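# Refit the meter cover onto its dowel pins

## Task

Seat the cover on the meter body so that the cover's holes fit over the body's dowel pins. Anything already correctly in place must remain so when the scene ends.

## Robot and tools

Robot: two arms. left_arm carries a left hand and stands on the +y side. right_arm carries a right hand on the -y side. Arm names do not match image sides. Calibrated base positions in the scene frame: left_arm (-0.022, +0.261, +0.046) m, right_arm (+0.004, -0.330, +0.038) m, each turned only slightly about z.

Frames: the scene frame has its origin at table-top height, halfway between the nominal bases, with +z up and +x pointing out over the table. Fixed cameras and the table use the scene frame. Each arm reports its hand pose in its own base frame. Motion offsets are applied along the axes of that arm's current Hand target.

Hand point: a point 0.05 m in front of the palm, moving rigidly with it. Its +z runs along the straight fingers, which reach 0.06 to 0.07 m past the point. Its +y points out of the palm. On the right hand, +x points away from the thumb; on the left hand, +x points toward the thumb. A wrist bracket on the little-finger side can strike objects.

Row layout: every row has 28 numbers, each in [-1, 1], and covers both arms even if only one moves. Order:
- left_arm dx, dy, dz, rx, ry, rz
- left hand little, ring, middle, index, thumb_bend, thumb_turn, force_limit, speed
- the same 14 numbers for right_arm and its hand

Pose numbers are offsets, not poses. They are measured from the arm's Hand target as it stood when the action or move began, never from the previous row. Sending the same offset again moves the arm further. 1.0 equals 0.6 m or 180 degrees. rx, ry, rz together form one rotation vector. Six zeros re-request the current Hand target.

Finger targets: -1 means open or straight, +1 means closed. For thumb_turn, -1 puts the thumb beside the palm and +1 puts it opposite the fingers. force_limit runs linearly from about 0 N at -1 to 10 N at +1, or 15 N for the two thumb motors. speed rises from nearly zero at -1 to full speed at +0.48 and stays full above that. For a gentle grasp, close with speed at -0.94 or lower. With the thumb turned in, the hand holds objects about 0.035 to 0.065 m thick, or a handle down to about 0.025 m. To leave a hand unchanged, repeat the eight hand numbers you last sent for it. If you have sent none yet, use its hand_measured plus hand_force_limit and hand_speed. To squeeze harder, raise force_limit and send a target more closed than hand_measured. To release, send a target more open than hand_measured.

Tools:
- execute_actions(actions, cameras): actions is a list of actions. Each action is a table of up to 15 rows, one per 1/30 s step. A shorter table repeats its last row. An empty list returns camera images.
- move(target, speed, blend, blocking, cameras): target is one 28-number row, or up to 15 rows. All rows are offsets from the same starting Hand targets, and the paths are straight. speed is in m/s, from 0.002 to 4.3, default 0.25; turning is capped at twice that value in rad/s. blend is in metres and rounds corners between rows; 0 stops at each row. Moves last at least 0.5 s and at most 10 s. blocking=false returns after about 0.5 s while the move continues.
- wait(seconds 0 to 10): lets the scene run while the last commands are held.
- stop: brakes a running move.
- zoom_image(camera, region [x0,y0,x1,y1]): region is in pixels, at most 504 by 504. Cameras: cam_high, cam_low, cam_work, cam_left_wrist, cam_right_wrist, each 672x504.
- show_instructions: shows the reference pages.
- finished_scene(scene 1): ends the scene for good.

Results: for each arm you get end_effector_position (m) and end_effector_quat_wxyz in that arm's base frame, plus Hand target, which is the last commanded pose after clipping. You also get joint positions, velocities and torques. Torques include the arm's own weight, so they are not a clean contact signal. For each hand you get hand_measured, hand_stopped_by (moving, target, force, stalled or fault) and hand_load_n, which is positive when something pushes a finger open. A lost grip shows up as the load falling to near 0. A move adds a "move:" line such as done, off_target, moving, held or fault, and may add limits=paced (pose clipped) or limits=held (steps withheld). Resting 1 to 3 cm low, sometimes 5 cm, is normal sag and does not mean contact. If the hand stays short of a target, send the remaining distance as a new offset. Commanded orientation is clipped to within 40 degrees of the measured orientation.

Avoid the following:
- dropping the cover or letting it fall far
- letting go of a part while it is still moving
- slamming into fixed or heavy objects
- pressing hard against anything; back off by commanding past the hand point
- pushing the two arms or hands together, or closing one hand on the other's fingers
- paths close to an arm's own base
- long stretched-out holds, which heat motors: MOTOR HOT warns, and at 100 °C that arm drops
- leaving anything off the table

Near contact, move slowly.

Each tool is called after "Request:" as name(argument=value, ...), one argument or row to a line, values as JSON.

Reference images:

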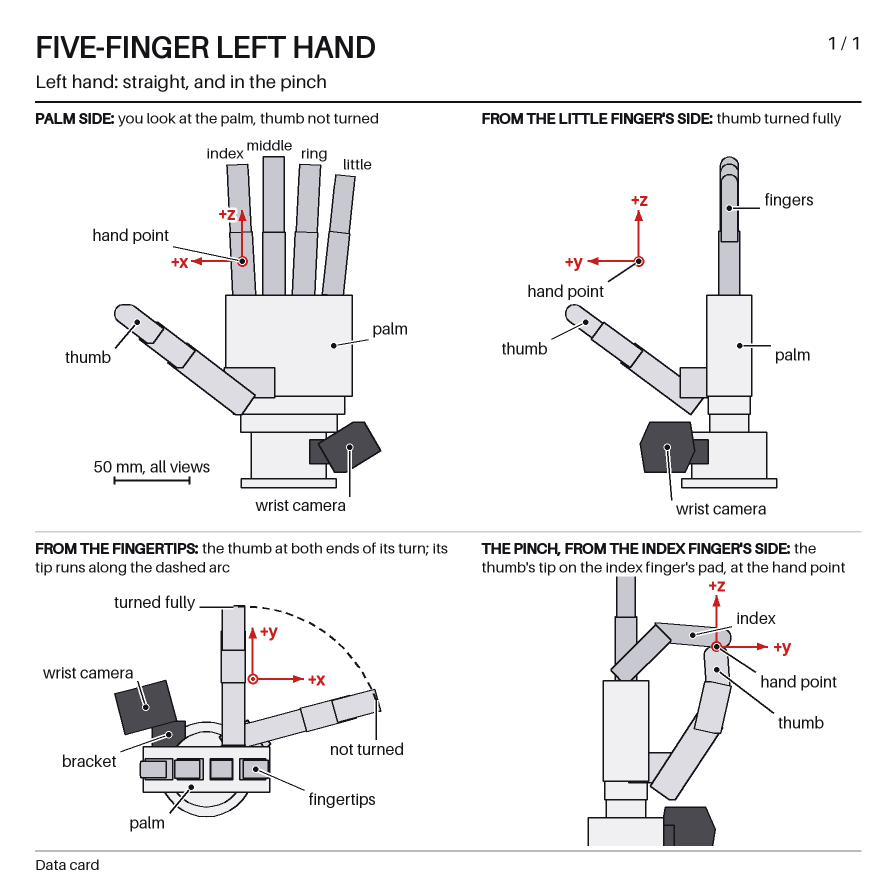

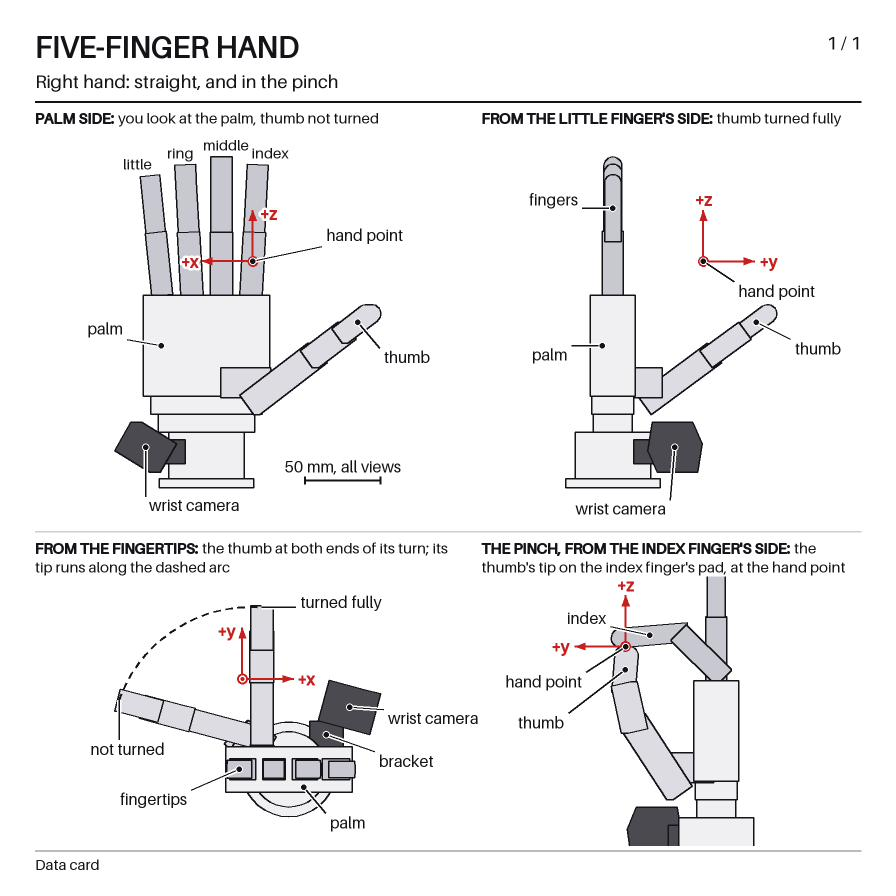

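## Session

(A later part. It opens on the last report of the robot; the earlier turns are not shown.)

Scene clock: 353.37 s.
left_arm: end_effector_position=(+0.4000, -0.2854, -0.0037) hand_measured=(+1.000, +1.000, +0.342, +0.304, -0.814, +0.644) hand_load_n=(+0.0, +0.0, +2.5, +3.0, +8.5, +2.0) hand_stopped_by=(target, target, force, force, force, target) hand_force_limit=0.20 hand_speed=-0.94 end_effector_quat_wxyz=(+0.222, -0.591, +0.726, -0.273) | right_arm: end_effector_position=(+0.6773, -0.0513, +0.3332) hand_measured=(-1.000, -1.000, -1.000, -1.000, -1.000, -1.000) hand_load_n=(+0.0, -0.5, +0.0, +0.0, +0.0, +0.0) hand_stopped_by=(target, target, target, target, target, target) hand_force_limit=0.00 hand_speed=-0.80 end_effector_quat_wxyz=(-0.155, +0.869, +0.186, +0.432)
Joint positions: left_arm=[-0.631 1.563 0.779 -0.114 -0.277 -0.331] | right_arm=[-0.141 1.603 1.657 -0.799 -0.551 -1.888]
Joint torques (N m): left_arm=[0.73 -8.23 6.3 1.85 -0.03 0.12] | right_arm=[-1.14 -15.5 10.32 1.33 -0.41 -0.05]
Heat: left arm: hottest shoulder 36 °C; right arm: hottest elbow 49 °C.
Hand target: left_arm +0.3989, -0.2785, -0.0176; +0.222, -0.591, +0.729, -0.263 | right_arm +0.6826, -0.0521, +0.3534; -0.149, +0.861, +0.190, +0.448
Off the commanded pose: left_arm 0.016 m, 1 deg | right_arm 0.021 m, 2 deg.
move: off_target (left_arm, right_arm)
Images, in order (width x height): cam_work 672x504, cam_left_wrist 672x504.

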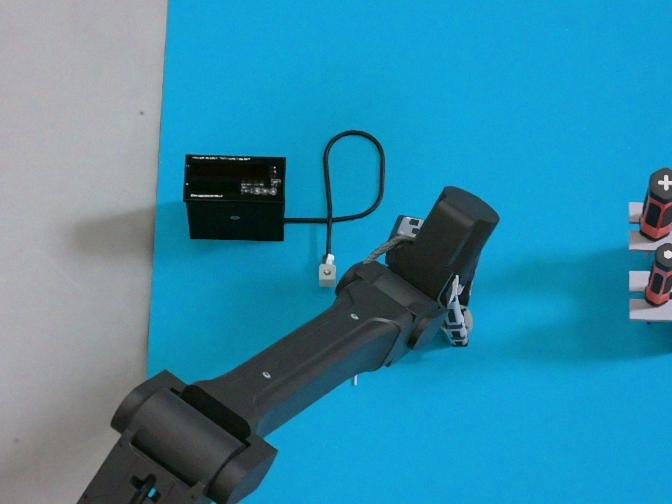

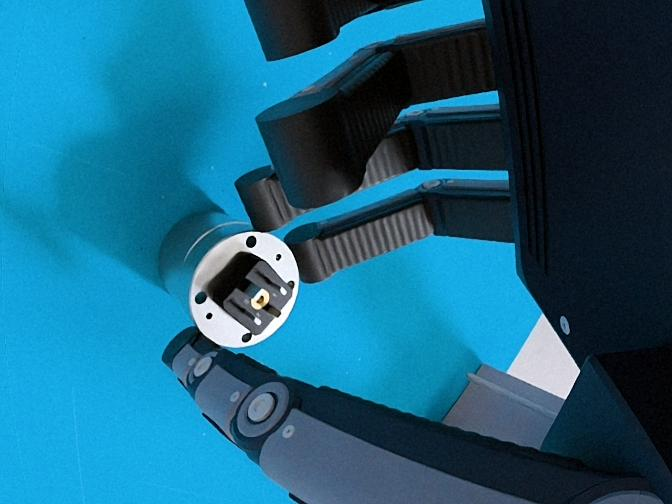

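Request:
move(
  target=[
    [0.0165, -0.1358, -0.0982, 0.0015, 0.0005, -0.0005, 1, 1, 0.35, 0.36, -0.58, 0.645, 0.2, -0.94, 0, 0, 0, 0, 0, 0, -1, -1, -1, -1, -1, -1, 0, -0.8],
    [0.0017, -0.0227, -0.0192, 0.0015, 0.0005, -0.0005, 1, 1, 0.35, 0.36, -0.58, 0.645, 0.2, -0.94, 0, 0, 0, 0, 0, 0, -1, -1, -1, -1, -1, -1, 0, -0.8],
    [0.002, -0.0098, -0.004, 0.0015, 0.0005, -0.0005, 1, 1, 0.35, 0.36, -0.58, 0.645, 0.2, -0.94, 0, 0, 0, 0, 0, 0, -1, -1, -1, -1, -1, -1, 0, -0.8],
  ],
  speed=[0.07, 0.05, 0.03],
  blend=[0, 0.004, 0],
  cameras=["cam_left_wrist", "cam_work"],
)

Request:
zoom_image(
  camera="cam_work",
  region=[456, 300, 486, 340],
)

Request:
zoom_image(
  camera="cam_left_wrist",
  region=[140, 200, 240, 310],
)

Scene clock: 371.80 s.
left_arm: end_effector_position=(+0.4022, -0.2868, +0.0013) hand_measured=(+1.000, +1.000, +0.342, +0.304, -0.814, +0.644) hand_load_n=(+0.0, +0.0, +2.5, +3.0, +8.5, +2.0) hand_stopped_by=(target, target, force, force, force, target) hand_force_limit=0.20 hand_speed=-0.94 end_effector_quat_wxyz=(+0.222, -0.591, +0.725, -0.274) | right_arm: end_effector_position=(+0.6773, -0.0513, +0.3332) hand_measured=(-1.000, -1.000, -1.000, -1.000, -1.000, -1.000) hand_load_n=(+0.0, +0.0, +0.0, +0.0, +0.0, +0.0) hand_stopped_by=(target, target, target, target, target, target) hand_force_limit=0.00 hand_speed=-0.80 end_effector_quat_wxyz=(-0.155, +0.869, +0.186, +0.432)
Joint positions: left_arm=[-0.631 1.557 0.788 -0.126 -0.276 -0.331] | right_arm=[-0.141 1.603 1.657 -0.799 -0.551 -1.888]
Joint torques (N m): left_arm=[0.85 -8.18 6.57 1.77 -0.04 0.11] | right_arm=[-1.08 -15.62 10.33 1.33 -0.4 -0.05]
Heat: left arm: hottest shoulder 36 °C; right arm: hottest elbow 49 °C.
Hand target: left_arm +0.4015, -0.2802, -0.0120; +0.222, -0.591, +0.728, -0.266 | right_arm +0.6826, -0.0521, +0.3534; -0.149, +0.861, +0.190, +0.448
Off the commanded pose: left_arm 0.015 m, 1 deg | right_arm 0.021 m, 2 deg.
move: off_target (left_arm, right_arm)
Images, in order (width x height): cam_work 672x504, cam_left_wrist 672x504.

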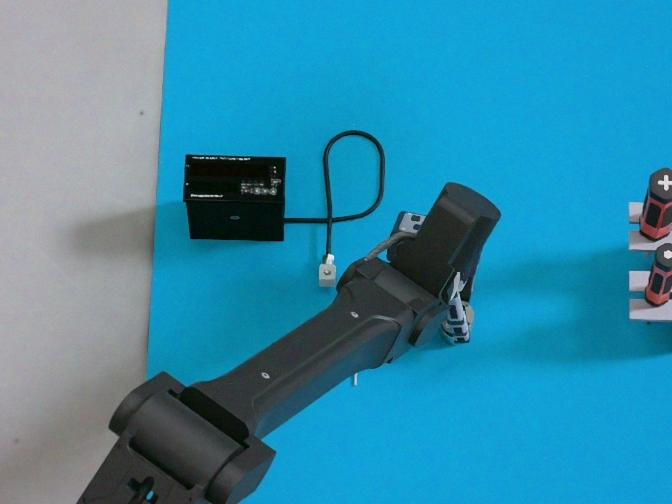

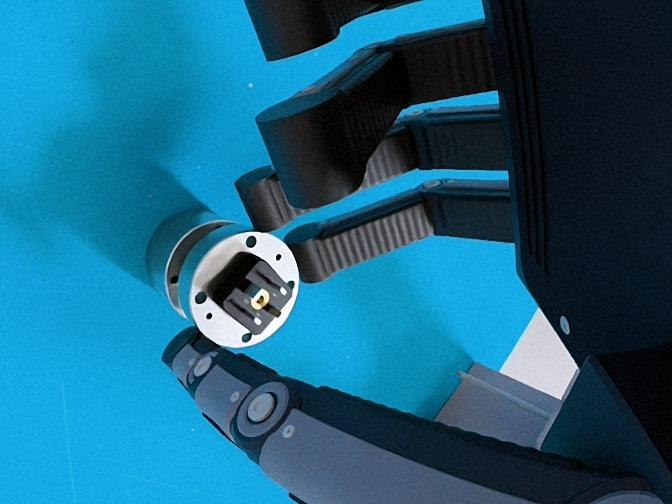

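Scaled by 12.600 from the camera's 672x504 image, which has a finer 960x720 frame.

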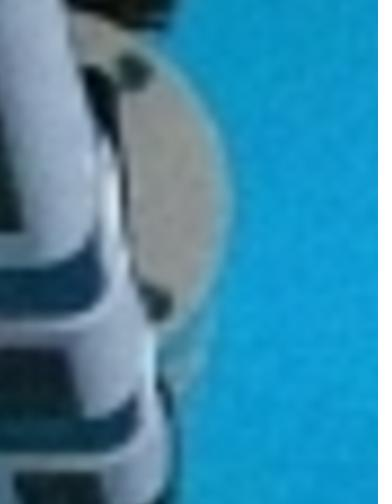

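Scaled by 4.582 from the camera's 672x504 image, which has a finer 960x720 frame.

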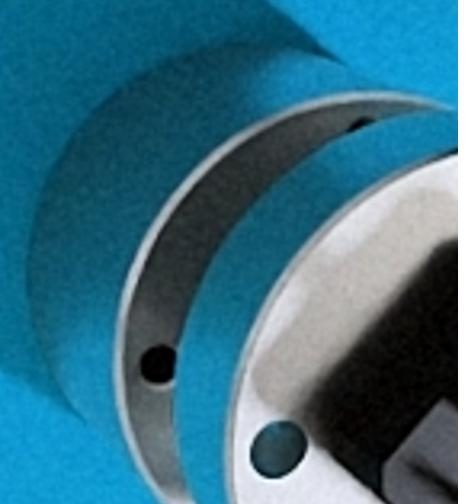

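Request:
move(
  target=[
    [0.0145, -0.126, -0.094, 0, 0, 0, 1, 1, 0.35, 0.36, -0.58, 0.645, 0.2, -0.94, 0, 0, 0, 0, 0, 0, -1, -1, -1, -1, -1, -1, 0, -0.8],
    [-0.0004, -0.0131, -0.0151, 0, 0, 0, 1, 1, 0.35, 0.36, -0.58, 0.645, 0.2, -0.94, 0, 0, 0, 0, 0, 0, -1, -1, -1, -1, -1, -1, 0, -0.8],
    [-0.00087, 0.00722, 0.00655, 0, 0, 0, 1, 1, 0.35, 0.36, -0.58, 0.645, 0.2, -0.94, 0, 0, 0, 0, 0, 0, -1, -1, -1, -1, -1, -1, 0, -0.8],
  ],
  speed=[0.07, 0.05, 0.03],
  blend=[0, 0.004, 0],
  cameras=["cam_left_wrist", "cam_work"],
)

Request:
zoom_image(
  camera="cam_work",
  region=[456, 300, 486, 340],
)

Request:
zoom_image(
  camera="cam_left_wrist",
  region=[180, 220, 300, 350],
)

Request:
zoom_image(
  camera="cam_left_wrist",
  region=[140, 200, 240, 310],
)

Scene clock: 381.63 s.
left_arm: end_effector_position=(+0.4020, -0.2867, -0.0035) hand_measured=(+1.000, +1.000, +0.342, +0.304, -0.814, +0.644) hand_load_n=(+0.0, +0.0, +2.5, +3.0, +8.5, +2.0) hand_stopped_by=(target, target, force, force, force, target) hand_force_limit=0.20 hand_speed=-0.94 end_effector_quat_wxyz=(+0.222, -0.591, +0.725, -0.275) | right_arm: end_effector_position=(+0.6773, -0.0513, +0.3332) hand_measured=(-1.000, -1.000, -1.000, -1.000, -1.000, -1.000) hand_load_n=(+0.0, +0.0, +0.0, +0.0, +0.0, +0.0) hand_stopped_by=(target, target, target, target, target, target) hand_force_limit=0.00 hand_speed=-0.80 end_effector_quat_wxyz=(-0.155, +0.869, +0.186, +0.432)
Joint positions: left_arm=[-0.631 1.566 0.781 -0.108 -0.276 -0.331] | right_arm=[-0.141 1.603 1.657 -0.799 -0.551 -1.888]
Joint torques (N m): left_arm=[1.38 -8 6.37 1.66 -0.04 0.08] | right_arm=[-1.2 -15.62 10.32 1.32 -0.41 -0.06]
Heat: left arm: hottest shoulder 36 °C; right arm: hottest elbow 49 °C.
Hand target: left_arm +0.4009, -0.2796, -0.0177; +0.222, -0.591, +0.728, -0.266 | right_arm +0.6826, -0.0521, +0.3534; -0.149, +0.861, +0.190, +0.448
Off the commanded pose: left_arm 0.016 m, 1 deg | right_arm 0.021 m, 2 deg.
move: off_target (left_arm, right_arm)
Images, in order (width x height): cam_work 672x504, cam_left_wrist 672x504.

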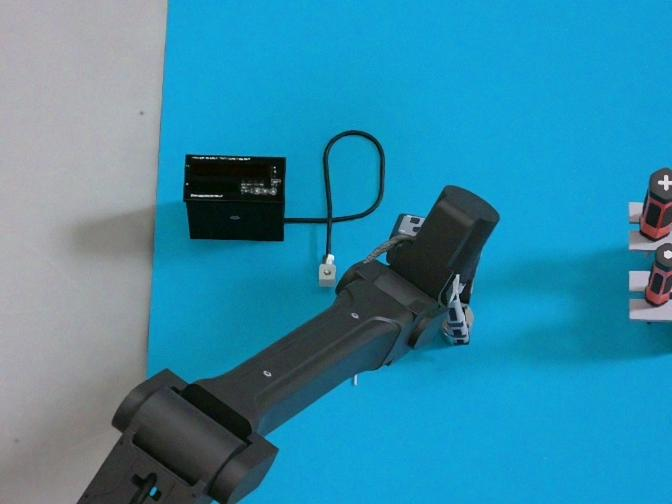

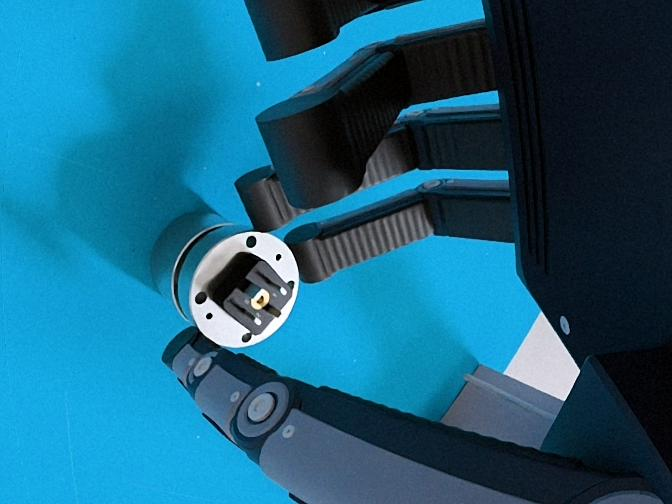

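Scaled by 12.600 from the camera's 672x504 image, which has a finer 960x720 frame.

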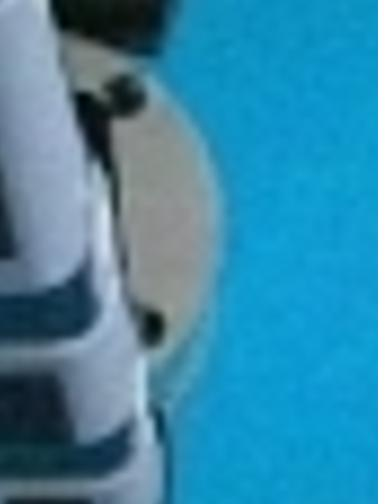

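Scaled by 3.877 from the camera's 672x504 image, which has a finer 960x720 frame.

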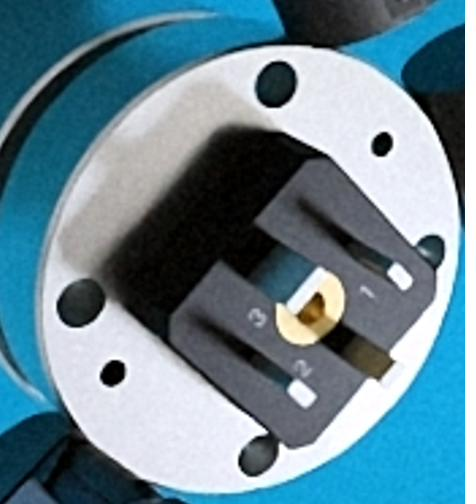

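Scaled by 4.582 from the camera's 672x504 image, which has a finer 960x720 frame.

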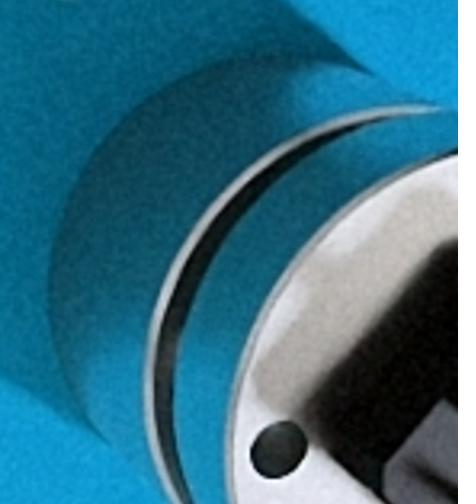

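Request:
move(
  target=[
    [0.0152, -0.1331, -0.1004, 0, 0, 0, 1, 1, 0.35, 0.36, -0.58, 0.645, 0.2, -0.94, 0, 0, 0, 0, 0, 0, -1, -1, -1, -1, -1, -1, 0, -0.8],
    [0.0007, -0.0202, -0.0215, 0, 0, 0, 1, 1, 0.35, 0.36, -0.58, 0.645, 0.2, -0.94, 0, 0, 0, 0, 0, 0, -1, -1, -1, -1, -1, -1, 0, -0.8],
    [0.0003, -0.0065, -0.0069, 0, 0, 0, 1, 1, 0.35, 0.36, -0.58, 0.645, 0.2, -0.94, 0, 0, 0, 0, 0, 0, -1, -1, -1, -1, -1, -1, 0, -0.8],
    [-0.0008, 0.0047, 0.0039, 0, 0, 0, 1, 1, 0.35, 0.36, -0.58, 0.645, 0.2, -0.94, 0, 0, 0, 0, 0, 0, -1, -1, -1, -1, -1, -1, 0, -0.8],
  ],
  speed=[0.07, 0.05, 0.03, 0.03],
  blend=[0, 0.004, 0.002, 0],
  cameras=["cam_left_wrist", "cam_work"],
)

Request:
zoom_image(
  camera="cam_work",
  region=[456, 300, 486, 340],
)

Request:
zoom_image(
  camera="cam_left_wrist",
  region=[180, 220, 300, 350],
)

Request:
zoom_image(
  camera="cam_left_wrist",
  region=[140, 200, 240, 310],
)

Scene clock: 390.10 s.
left_arm: end_effector_position=(+0.4028, -0.2871, -0.0037) hand_measured=(+1.000, +1.000, +0.342, +0.304, -0.816, +0.644) hand_load_n=(+0.5, +0.0, +2.0, +3.0, +8.5, +2.0) hand_stopped_by=(target, target, force, force, force, target) hand_force_limit=0.20 hand_speed=-0.94 end_effector_quat_wxyz=(+0.223, -0.591, +0.724, -0.279) | right_arm: end_effector_position=(+0.6773, -0.0513, +0.3332) hand_measured=(-1.000, -1.000, -1.000, -1.000, -1.000, -1.000) hand_load_n=(+0.0, +0.0, +0.0, +0.0, +0.0, +0.0) hand_stopped_by=(target, target, target, target, target, target) hand_force_limit=0.00 hand_speed=-0.80 end_effector_quat_wxyz=(-0.155, +0.869, +0.186, +0.432)
Joint positions: left_arm=[-0.63 1.567 0.778 -0.096 -0.275 -0.33] | right_arm=[-0.141 1.603 1.657 -0.799 -0.551 -1.888]
Joint torques (N m): left_arm=[1.44 -7.77 6.16 2.3 -0.05 0.08] | right_arm=[-1.2 -15.5 10.33 1.31 -0.4 -0.05]
Heat: left arm: hottest shoulder 36 °C; right arm: hottest elbow 49 °C.
Hand target: left_arm +0.4004, -0.2789, -0.0214; +0.222, -0.591, +0.728, -0.266 | right_arm +0.6826, -0.0521, +0.3534; -0.149, +0.861, +0.190, +0.448
Off the commanded pose: left_arm 0.020 m, 2 deg | right_arm 0.021 m, 2 deg.
move: off_target (left_arm, right_arm)
Images, in order (width x height): cam_work 672x504, cam_left_wrist 672x504.

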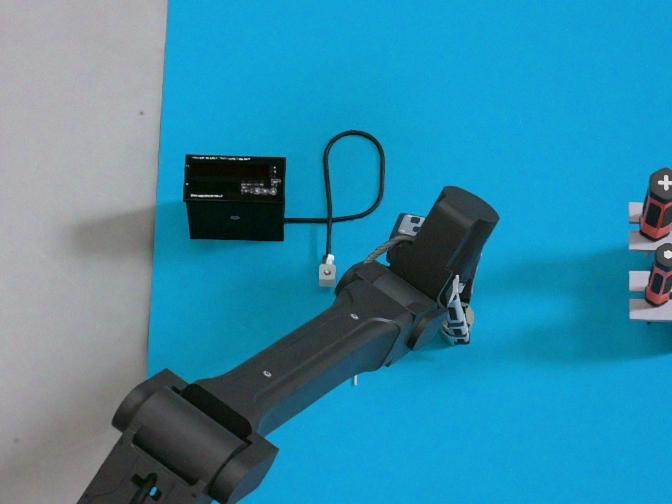

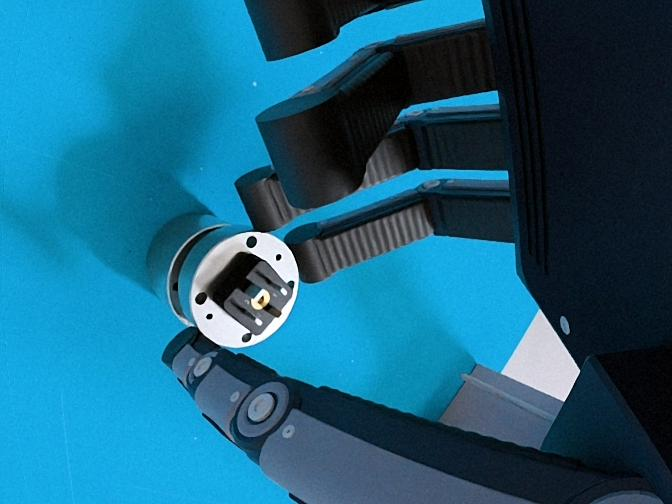

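Scaled by 12.600 from the camera's 672x504 image, which has a finer 960x720 frame.

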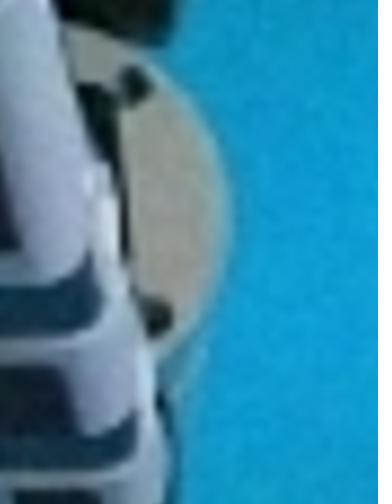

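Scaled by 3.877 from the camera's 672x504 image, which has a finer 960x720 frame.

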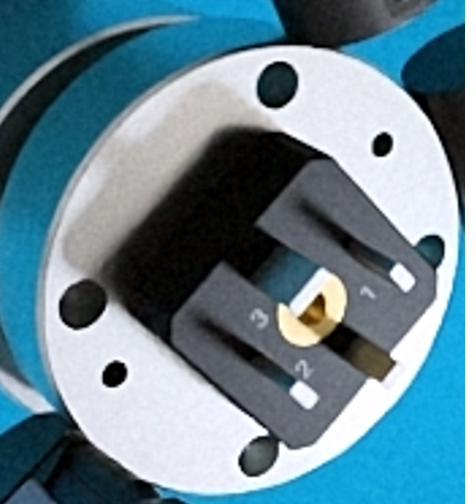

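Scaled by 4.582 from the camera's 672x504 image, which has a finer 960x720 frame.

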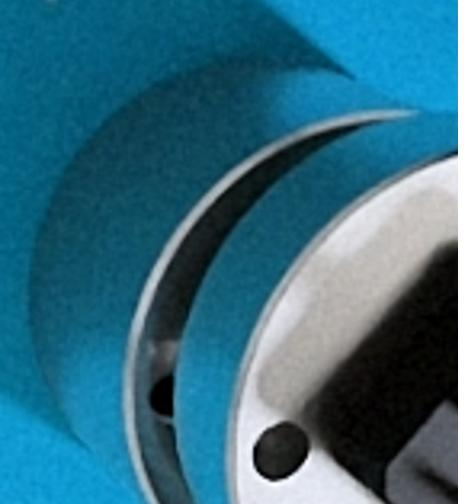

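Request:
move(
  target=[
    [0.0161, -0.1379, -0.1044, 0, 0, 0, 1, 1, 0.35, 0.36, -0.58, 0.645, 0.2, -0.94, 0, 0, 0, 0, 0, 0, -1, -1, -1, -1, -1, -1, 0, -0.8],
    [0.0012, -0.0239, -0.0264, 0, 0, 0, 1, 1, 0.35, 0.36, -0.58, 0.645, 0.2, -0.94, 0, 0, 0, 0, 0, 0, -1, -1, -1, -1, -1, -1, 0, -0.8],
    [0.0011, -0.006, -0.0067, 0, 0, 0, 1, 1, 0.35, 0.36, -0.58, 0.645, 0.2, -0.94, 0, 0, 0, 0, 0, 0, -1, -1, -1, -1, -1, -1, 0, -0.8],
  ],
  speed=[0.07, 0.05, 0.03],
  blend=[0, 0.004, 0],
  cameras=["cam_left_wrist", "cam_work"],
)

Request:
zoom_image(
  camera="cam_work",
  region=[456, 300, 486, 340],
)

Request:
zoom_image(
  camera="cam_left_wrist",
  region=[180, 220, 300, 350],
)

Request:
zoom_image(
  camera="cam_left_wrist",
  region=[160, 210, 240, 290],
)

Scene clock: 405.17 s.
left_arm: end_effector_position=(+0.4013, -0.2858, -0.0030) hand_measured=(+1.000, +1.000, +0.342, +0.304, -0.816, +0.644) hand_load_n=(+0.0, +0.0, +2.5, +3.0, +8.5, +2.0) hand_stopped_by=(target, target, force, force, force, target) hand_force_limit=0.20 hand_speed=-0.94 end_effector_quat_wxyz=(+0.222, -0.591, +0.725, -0.274) | right_arm: end_effector_position=(+0.6773, -0.0513, +0.3332) hand_measured=(-1.000, -1.000, -1.000, -1.000, -1.000, -1.000) hand_load_n=(+0.0, +0.0, +0.0, +0.0, +0.0, +0.0) hand_stopped_by=(target, target, target, target, target, target) hand_force_limit=0.00 hand_speed=-0.80 end_effector_quat_wxyz=(-0.155, +0.869, +0.186, +0.432)
Joint positions: left_arm=[-0.63 1.563 0.781 -0.113 -0.275 -0.33] | right_arm=[-0.141 1.603 1.657 -0.799 -0.551 -1.888]
Joint torques (N m): left_arm=[1.08 -8.41 6.37 1.68 -0.11 0.11] | right_arm=[-1.2 -15.56 10.35 1.32 -0.41 -0.05]
Heat: left arm: hottest shoulder 36 °C; right arm: hottest elbow 49 °C.
Hand target: left_arm +0.4002, -0.2796, -0.0161; +0.222, -0.591, +0.729, -0.266 | right_arm +0.6826, -0.0521, +0.3534; -0.149, +0.861, +0.190, +0.448
Off the commanded pose: left_arm 0.014 m, 1 deg | right_arm 0.021 m, 2 deg.
move: off_target (left_arm, right_arm)
Images, in order (width x height): cam_work 672x504, cam_left_wrist 672x504.

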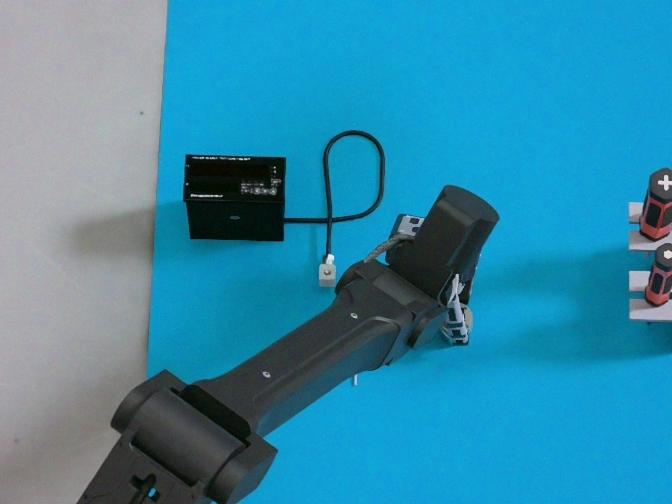

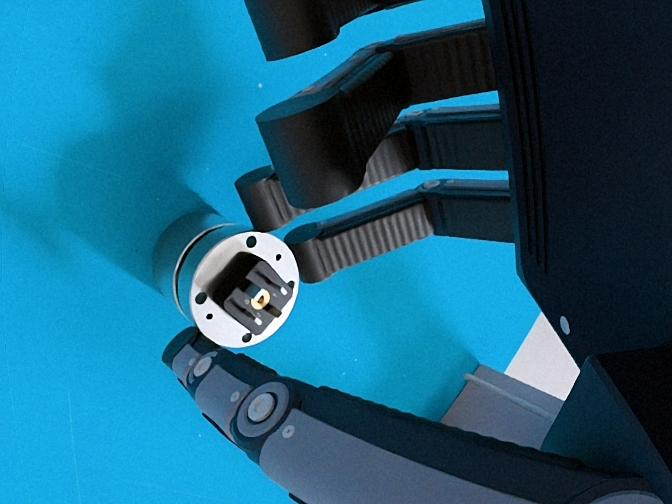

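Scaled by 12.600 from the camera's 672x504 image, which has a finer 960x720 frame.

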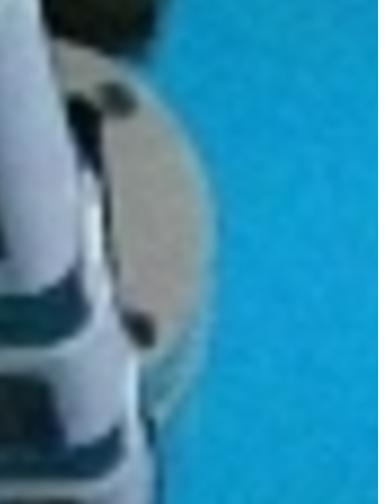

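Scaled by 3.877 from the camera's 672x504 image, which has a finer 960x720 frame.

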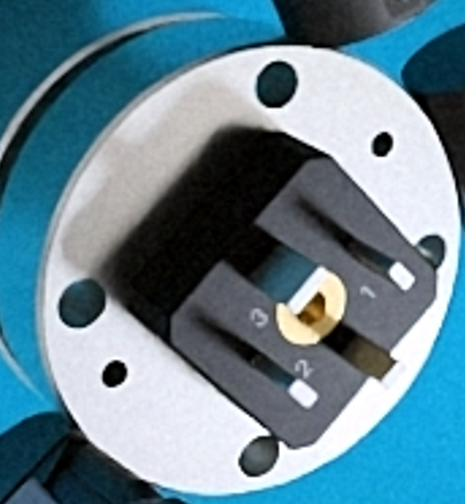

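Scaled by 6.300 from the camera's 672x504 image, which has a finer 960x720 frame.

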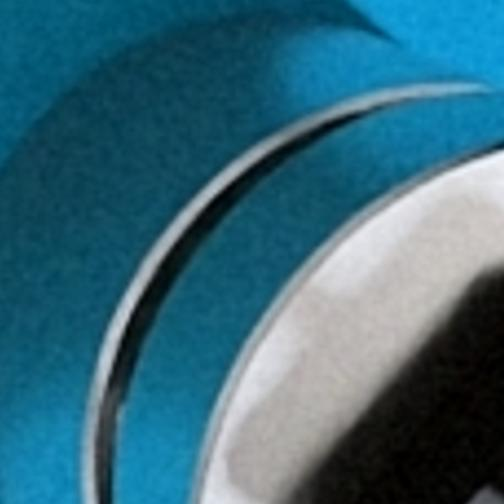

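Request:
move(
  target=[
    [0.01497,-0.1322,-0.0976,0,0,0,1,1,0.35,0.36,-0.58,0.645,0.2,-0.94,0,0,0,0,0,0,-1,-1,-1,-1,-1,-1,0,-0.8],
    [0.00057,-0.01886,-0.01915,0,0,0,1,1,0.35,0.36,-0.58,0.645,0.2,-0.94,0,0,0,0,0,0,-1,-1,-1,-1,-1,-1,0,-0.8],
    [0.00049,-0.00029,0.00112,0,0,0,1,1,0.35,0.36,-0.58,0.645,0.2,-0.94,0,0,0,0,0,0,-1,-1,-1,-1,-1,-1,0,-0.8],
  ],
  speed=[0.07,0.05,0.03],
  blend=[0,0.004,0],
  cameras=["cam_work","cam_left_wrist"],
)

Request:
zoom_image(
  camera="cam_work",
  region=[456, 300, 486, 340],
)

Request:
zoom_image(
  camera="cam_left_wrist",
  region=[180, 220, 300, 350],
)

Scene clock: 415.33 s.
left_arm: end_effector_position=(+0.4019, -0.2862, -0.0033) hand_measured=(+1.000, +1.000, +0.342, +0.304, -0.816, +0.644) hand_load_n=(+0.0, +0.0, +2.5, +3.0, +8.5, +2.0) hand_stopped_by=(target, target, force, force, force, target) hand_force_limit=0.20 hand_speed=-0.94 end_effector_quat_wxyz=(+0.222, -0.591, +0.725, -0.274) | right_arm: end_effector_position=(+0.6773, -0.0513, +0.3332) hand_measured=(-1.000, -1.000, -1.000, -1.000, -1.000, -1.000) hand_load_n=(+0.0, +0.0, +0.0, +0.0, +0.0, +0.0) hand_stopped_by=(target, target, target, target, target, target) hand_force_limit=0.00 hand_speed=-0.80 end_effector_quat_wxyz=(-0.155, +0.869, +0.186, +0.432)
Joint positions: left_arm=[-0.63 1.566 0.783 -0.112 -0.275 -0.33] | right_arm=[-0.141 1.603 1.657 -0.799 -0.551 -1.888]
Joint torques (N m): left_arm=[0.85 -8.06 6.31 1.83 -0.11 0.06] | right_arm=[-1.2 -15.56 10.32 1.32 -0.41 -0.05]
Heat: left arm: hottest shoulder 36 °C; right arm: hottest elbow 49 °C.
Hand target: left_arm +0.4008, -0.2801, -0.0164; +0.222, -0.591, +0.728, -0.266 | right_arm +0.6826, -0.0521, +0.3534; -0.149, +0.861, +0.190, +0.448
Off the commanded pose: left_arm 0.015 m, 1 deg | right_arm 0.021 m, 2 deg.
move: off_target (left_arm, right_arm)
Images, in order (width x height): cam_work 672x504, cam_left_wrist 672x504.

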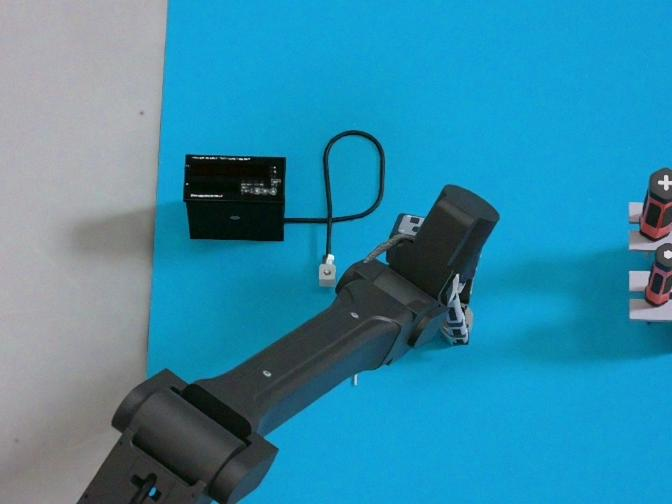

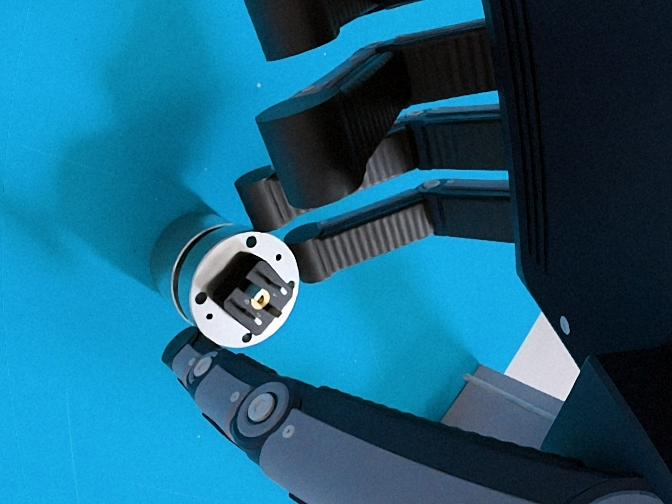

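Scaled by 12.600 from the camera's 672x504 image, which has a finer 960x720 frame.

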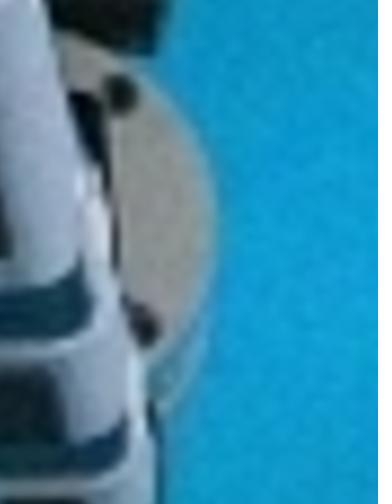

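Scaled by 3.877 from the camera's 672x504 image, which has a finer 960x720 frame.

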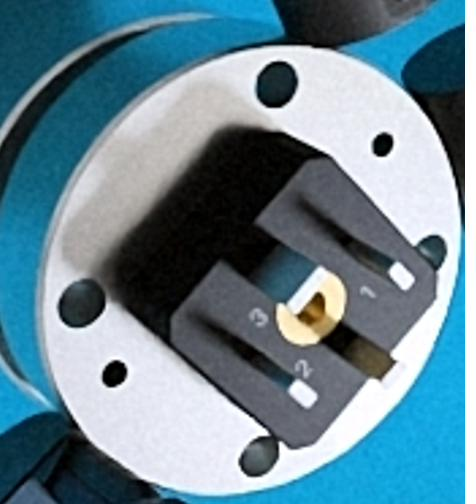

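Request:
zoom_image(
  camera="cam_work",
  region=[460, 302, 472, 314],
)

Request:
zoom_image(
  camera="cam_work",
  region=[461, 320, 473, 332],
)

Request:
zoom_image(
  camera="cam_left_wrist",
  region=[140, 190, 260, 320],
)

Scaled by 42.000 from the camera's 672x504 image, which has a finer 960x720 frame.

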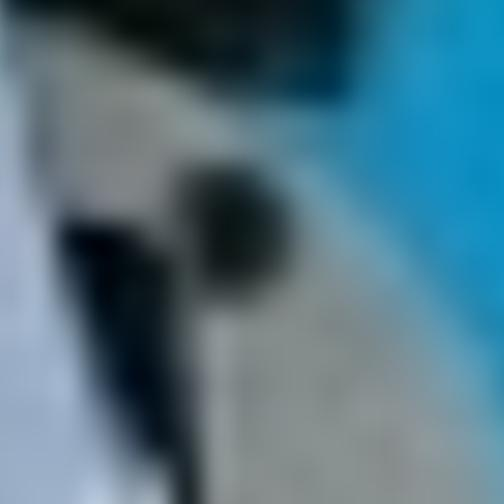

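Scaled by 42.000 from the camera's 672x504 image, which has a finer 960x720 frame.

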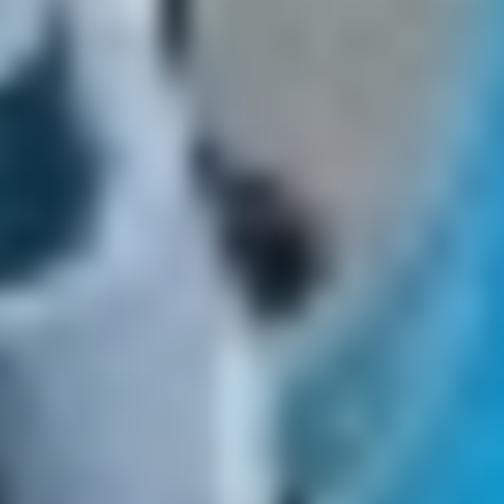

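Scaled by 3.877 from the camera's 672x504 image, which has a finer 960x720 frame.

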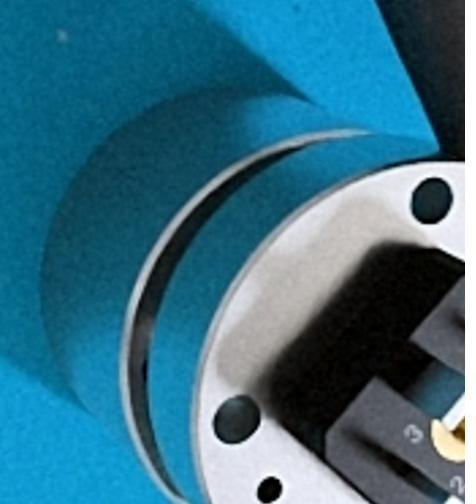

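Request:
move(
  target=[
    [0.04143,-0.12225,-0.10712,0,0,0,1,1,0.35,0.36,-0.58,0.645,0.2,-0.94,0,0,0,0,0,0,-1,-1,-1,-1,-1,-1,0,-0.8],
    [0.00041,-0.01787,-0.02065,0,0,0,1,1,0.35,0.36,-0.58,0.645,0.2,-0.94,0,0,0,0,0,0,-1,-1,-1,-1,-1,-1,0,-0.8],
    [0.00019,-0.00023,-0.00178,0,0,0,1,1,0.35,0.36,-0.58,0.645,0.2,-0.94,0,0,0,0,0,0,-1,-1,-1,-1,-1,-1,0,-0.8],
  ],
  speed=[0.07,0.05,0.03],
  blend=[0,0.004,0],
  cameras=["cam_work","cam_left_wrist"],
)

Request:
zoom_image(
  camera="cam_work",
  region=[456, 300, 486, 340],
)

Request:
zoom_image(
  camera="cam_work",
  region=[460, 302, 472, 314],
)

Request:
zoom_image(
  camera="cam_work",
  region=[461, 320, 473, 332],
)

Scene clock: 424.43 s.
left_arm: end_effector_position=(+0.4010, -0.2867, -0.0023) hand_measured=(+1.000, +1.000, +0.342, +0.304, -0.816, +0.644) hand_load_n=(+0.0, +0.0, +2.5, +3.0, +8.5, +2.0) hand_stopped_by=(target, target, force, force, force, target) hand_force_limit=0.20 hand_speed=-0.94 end_effector_quat_wxyz=(+0.223, -0.591, +0.725, -0.274) | right_arm: end_effector_position=(+0.6773, -0.0513, +0.3332) hand_measured=(-1.000, -1.000, -1.000, -1.000, -1.000, -1.000) hand_load_n=(+0.0, +0.0, +0.0, +0.0, +0.0, +0.0) hand_stopped_by=(target, target, target, target, target, target) hand_force_limit=0.00 hand_speed=-0.80 end_effector_quat_wxyz=(-0.155, +0.869, +0.186, +0.432)
Joint positions: left_arm=[-0.633 1.563 0.782 -0.115 -0.278 -0.332] | right_arm=[-0.141 1.603 1.657 -0.799 -0.551 -1.888]
Joint torques (N m): left_arm=[1.03 -8.29 6.3 1.87 -0.01 0.08] | right_arm=[-1.2 -15.56 10.33 1.33 -0.41 -0.06]
Heat: left arm: hottest shoulder 36 °C; right arm: hottest elbow 49 °C.
Hand target: left_arm +0.4002, -0.2801, -0.0155; +0.222, -0.591, +0.728, -0.266 | right_arm +0.6826, -0.0521, +0.3534; -0.149, +0.861, +0.190, +0.448
Off the commanded pose: left_arm 0.015 m, 1 deg | right_arm 0.021 m, 2 deg.
move: off_target (left_arm, right_arm)
Images, in order (width x height): cam_work 672x504, cam_left_wrist 672x504.

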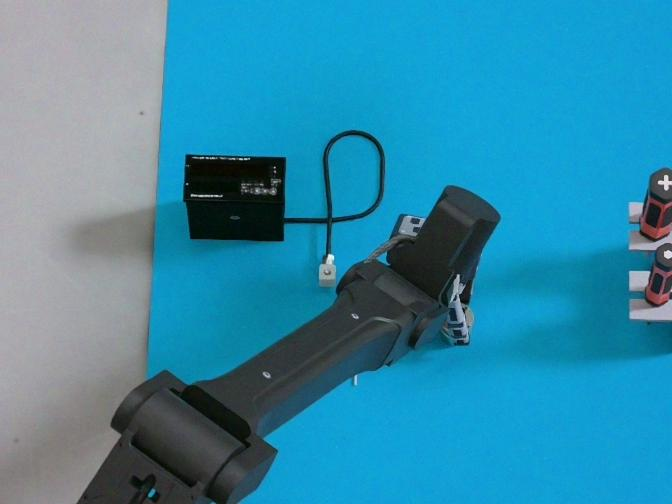

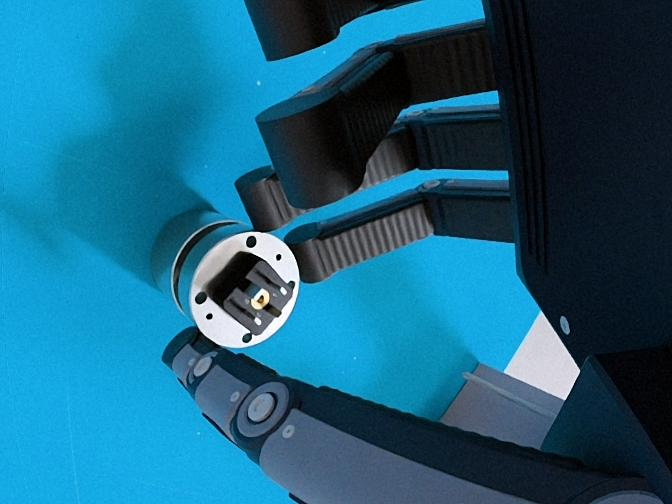

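Scaled by 12.600 from the camera's 672x504 image, which has a finer 960x720 frame.

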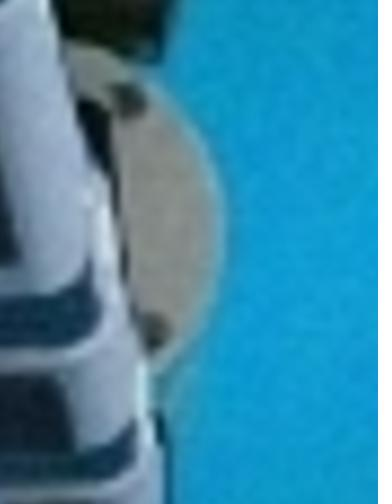

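Scaled by 42.000 from the camera's 672x504 image, which has a finer 960x720 frame.

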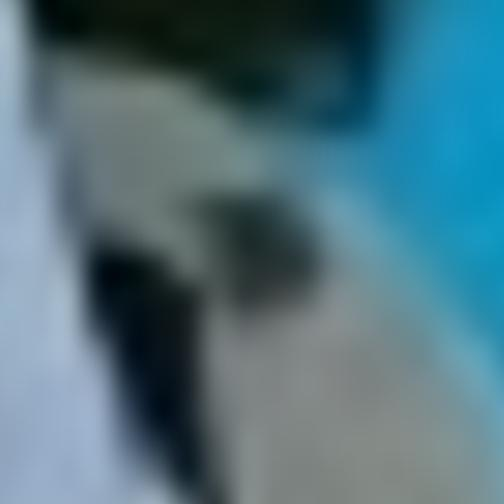

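Scaled by 42.000 from the camera's 672x504 image, which has a finer 960x720 frame.

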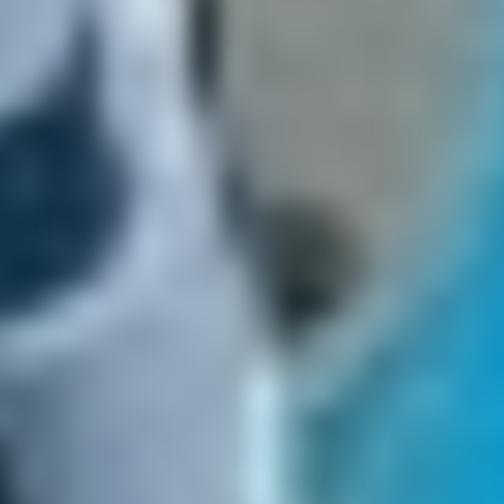

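Request:
move(
  target=[-0.0005,-0.00002,0.00193,0.00028,-0.00015,-0.00038,1,1,0.35,0.36,-0.58,0.645,0.2,-0.94,0,0,0,0,0,0,-1,-1,-1,-1,-1,-1,0,-0.8],
  speed=0.03,
  cameras=["cam_work","cam_left_wrist"],
)

Request:
zoom_image(
  camera="cam_work",
  region=[460, 302, 472, 314],
)

Request:
zoom_image(
  camera="cam_work",
  region=[461, 320, 473, 332],
)

Request:
zoom_image(
  camera="cam_left_wrist",
  region=[180, 220, 300, 350],
)

Scene clock: 427.03 s.
left_arm: end_effector_position=(+0.4019, -0.2866, -0.0027) hand_measured=(+1.000, +1.000, +0.342, +0.304, -0.816, +0.644) hand_load_n=(+0.0, +0.0, +2.5, +3.0, +8.5, +2.0) hand_stopped_by=(target, target, force, force, force, target) hand_force_limit=0.20 hand_speed=-0.94 end_effector_quat_wxyz=(+0.223, -0.592, +0.724, -0.275) | right_arm: end_effector_position=(+0.6773, -0.0513, +0.3332) hand_measured=(-1.000, -1.000, -1.000, -1.000, -1.000, -1.000) hand_load_n=(+0.0, +0.0, +0.0, +0.0, +0.0, -0.5) hand_stopped_by=(target, target, target, target, target, target) hand_force_limit=0.00 hand_speed=-0.80 end_effector_quat_wxyz=(-0.155, +0.869, +0.186, +0.432)
Joint positions: left_arm=[-0.631 1.565 0.782 -0.111 -0.278 -0.332] | right_arm=[-0.141 1.603 1.657 -0.799 -0.551 -1.888]
Joint torques (N m): left_arm=[0.73 -7.47 6.39 1.78 0 0.1] | right_arm=[-1.14 -15.56 10.35 1.32 -0.4 -0.05]
Heat: left arm: hottest shoulder 36 °C; right arm: hottest elbow 50 °C.
Hand target: left_arm +0.4011, -0.2800, -0.0164; +0.223, -0.591, +0.728, -0.266 | right_arm +0.6826, -0.0521, +0.3534; -0.149, +0.861, +0.190, +0.448
Off the commanded pose: left_arm 0.015 m, 1 deg | right_arm 0.021 m, 2 deg.
move: off_target (left_arm, right_arm)
Images, in order (width x height): cam_work 672x504, cam_left_wrist 672x504.

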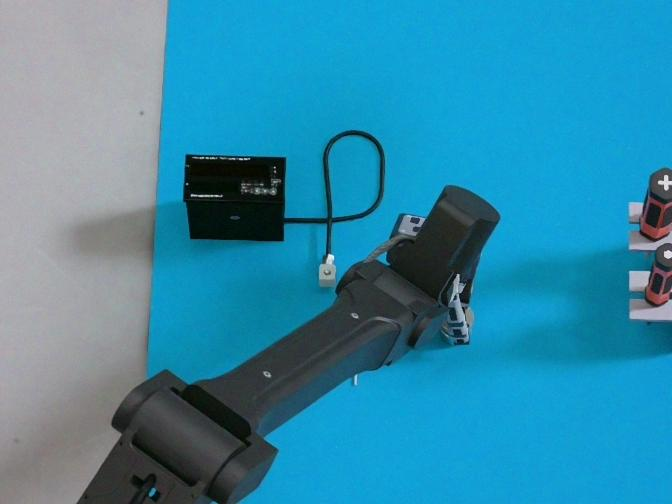

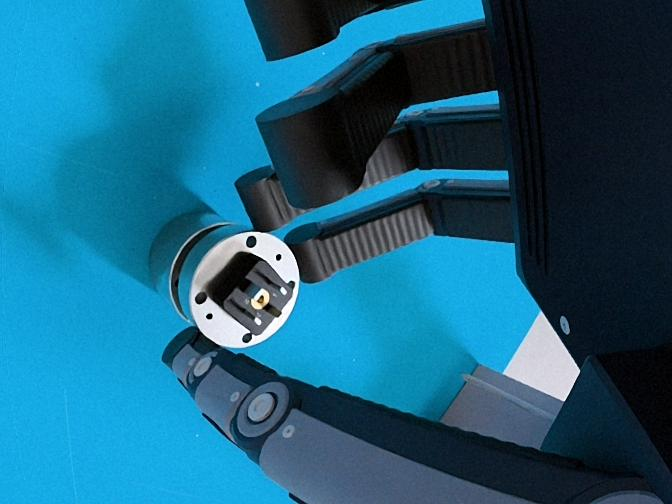

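Scaled by 42.000 from the camera's 672x504 image, which has a finer 960x720 frame.

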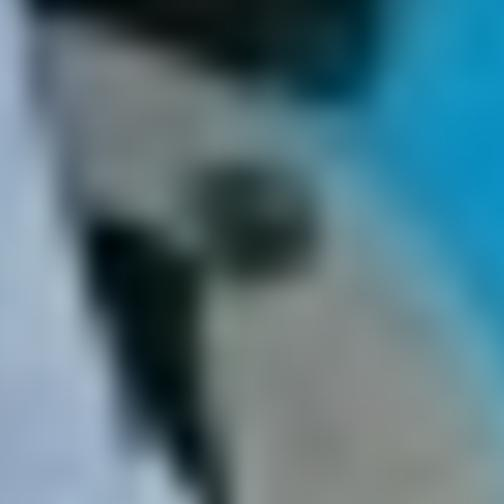

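Scaled by 42.000 from the camera's 672x504 image, which has a finer 960x720 frame.

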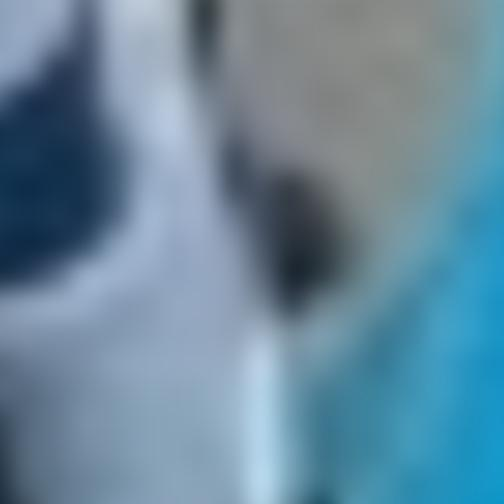

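Scaled by 3.877 from the camera's 672x504 image, which has a finer 960x720 frame.

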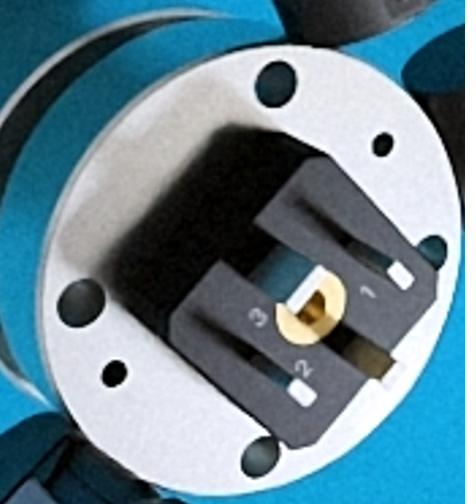

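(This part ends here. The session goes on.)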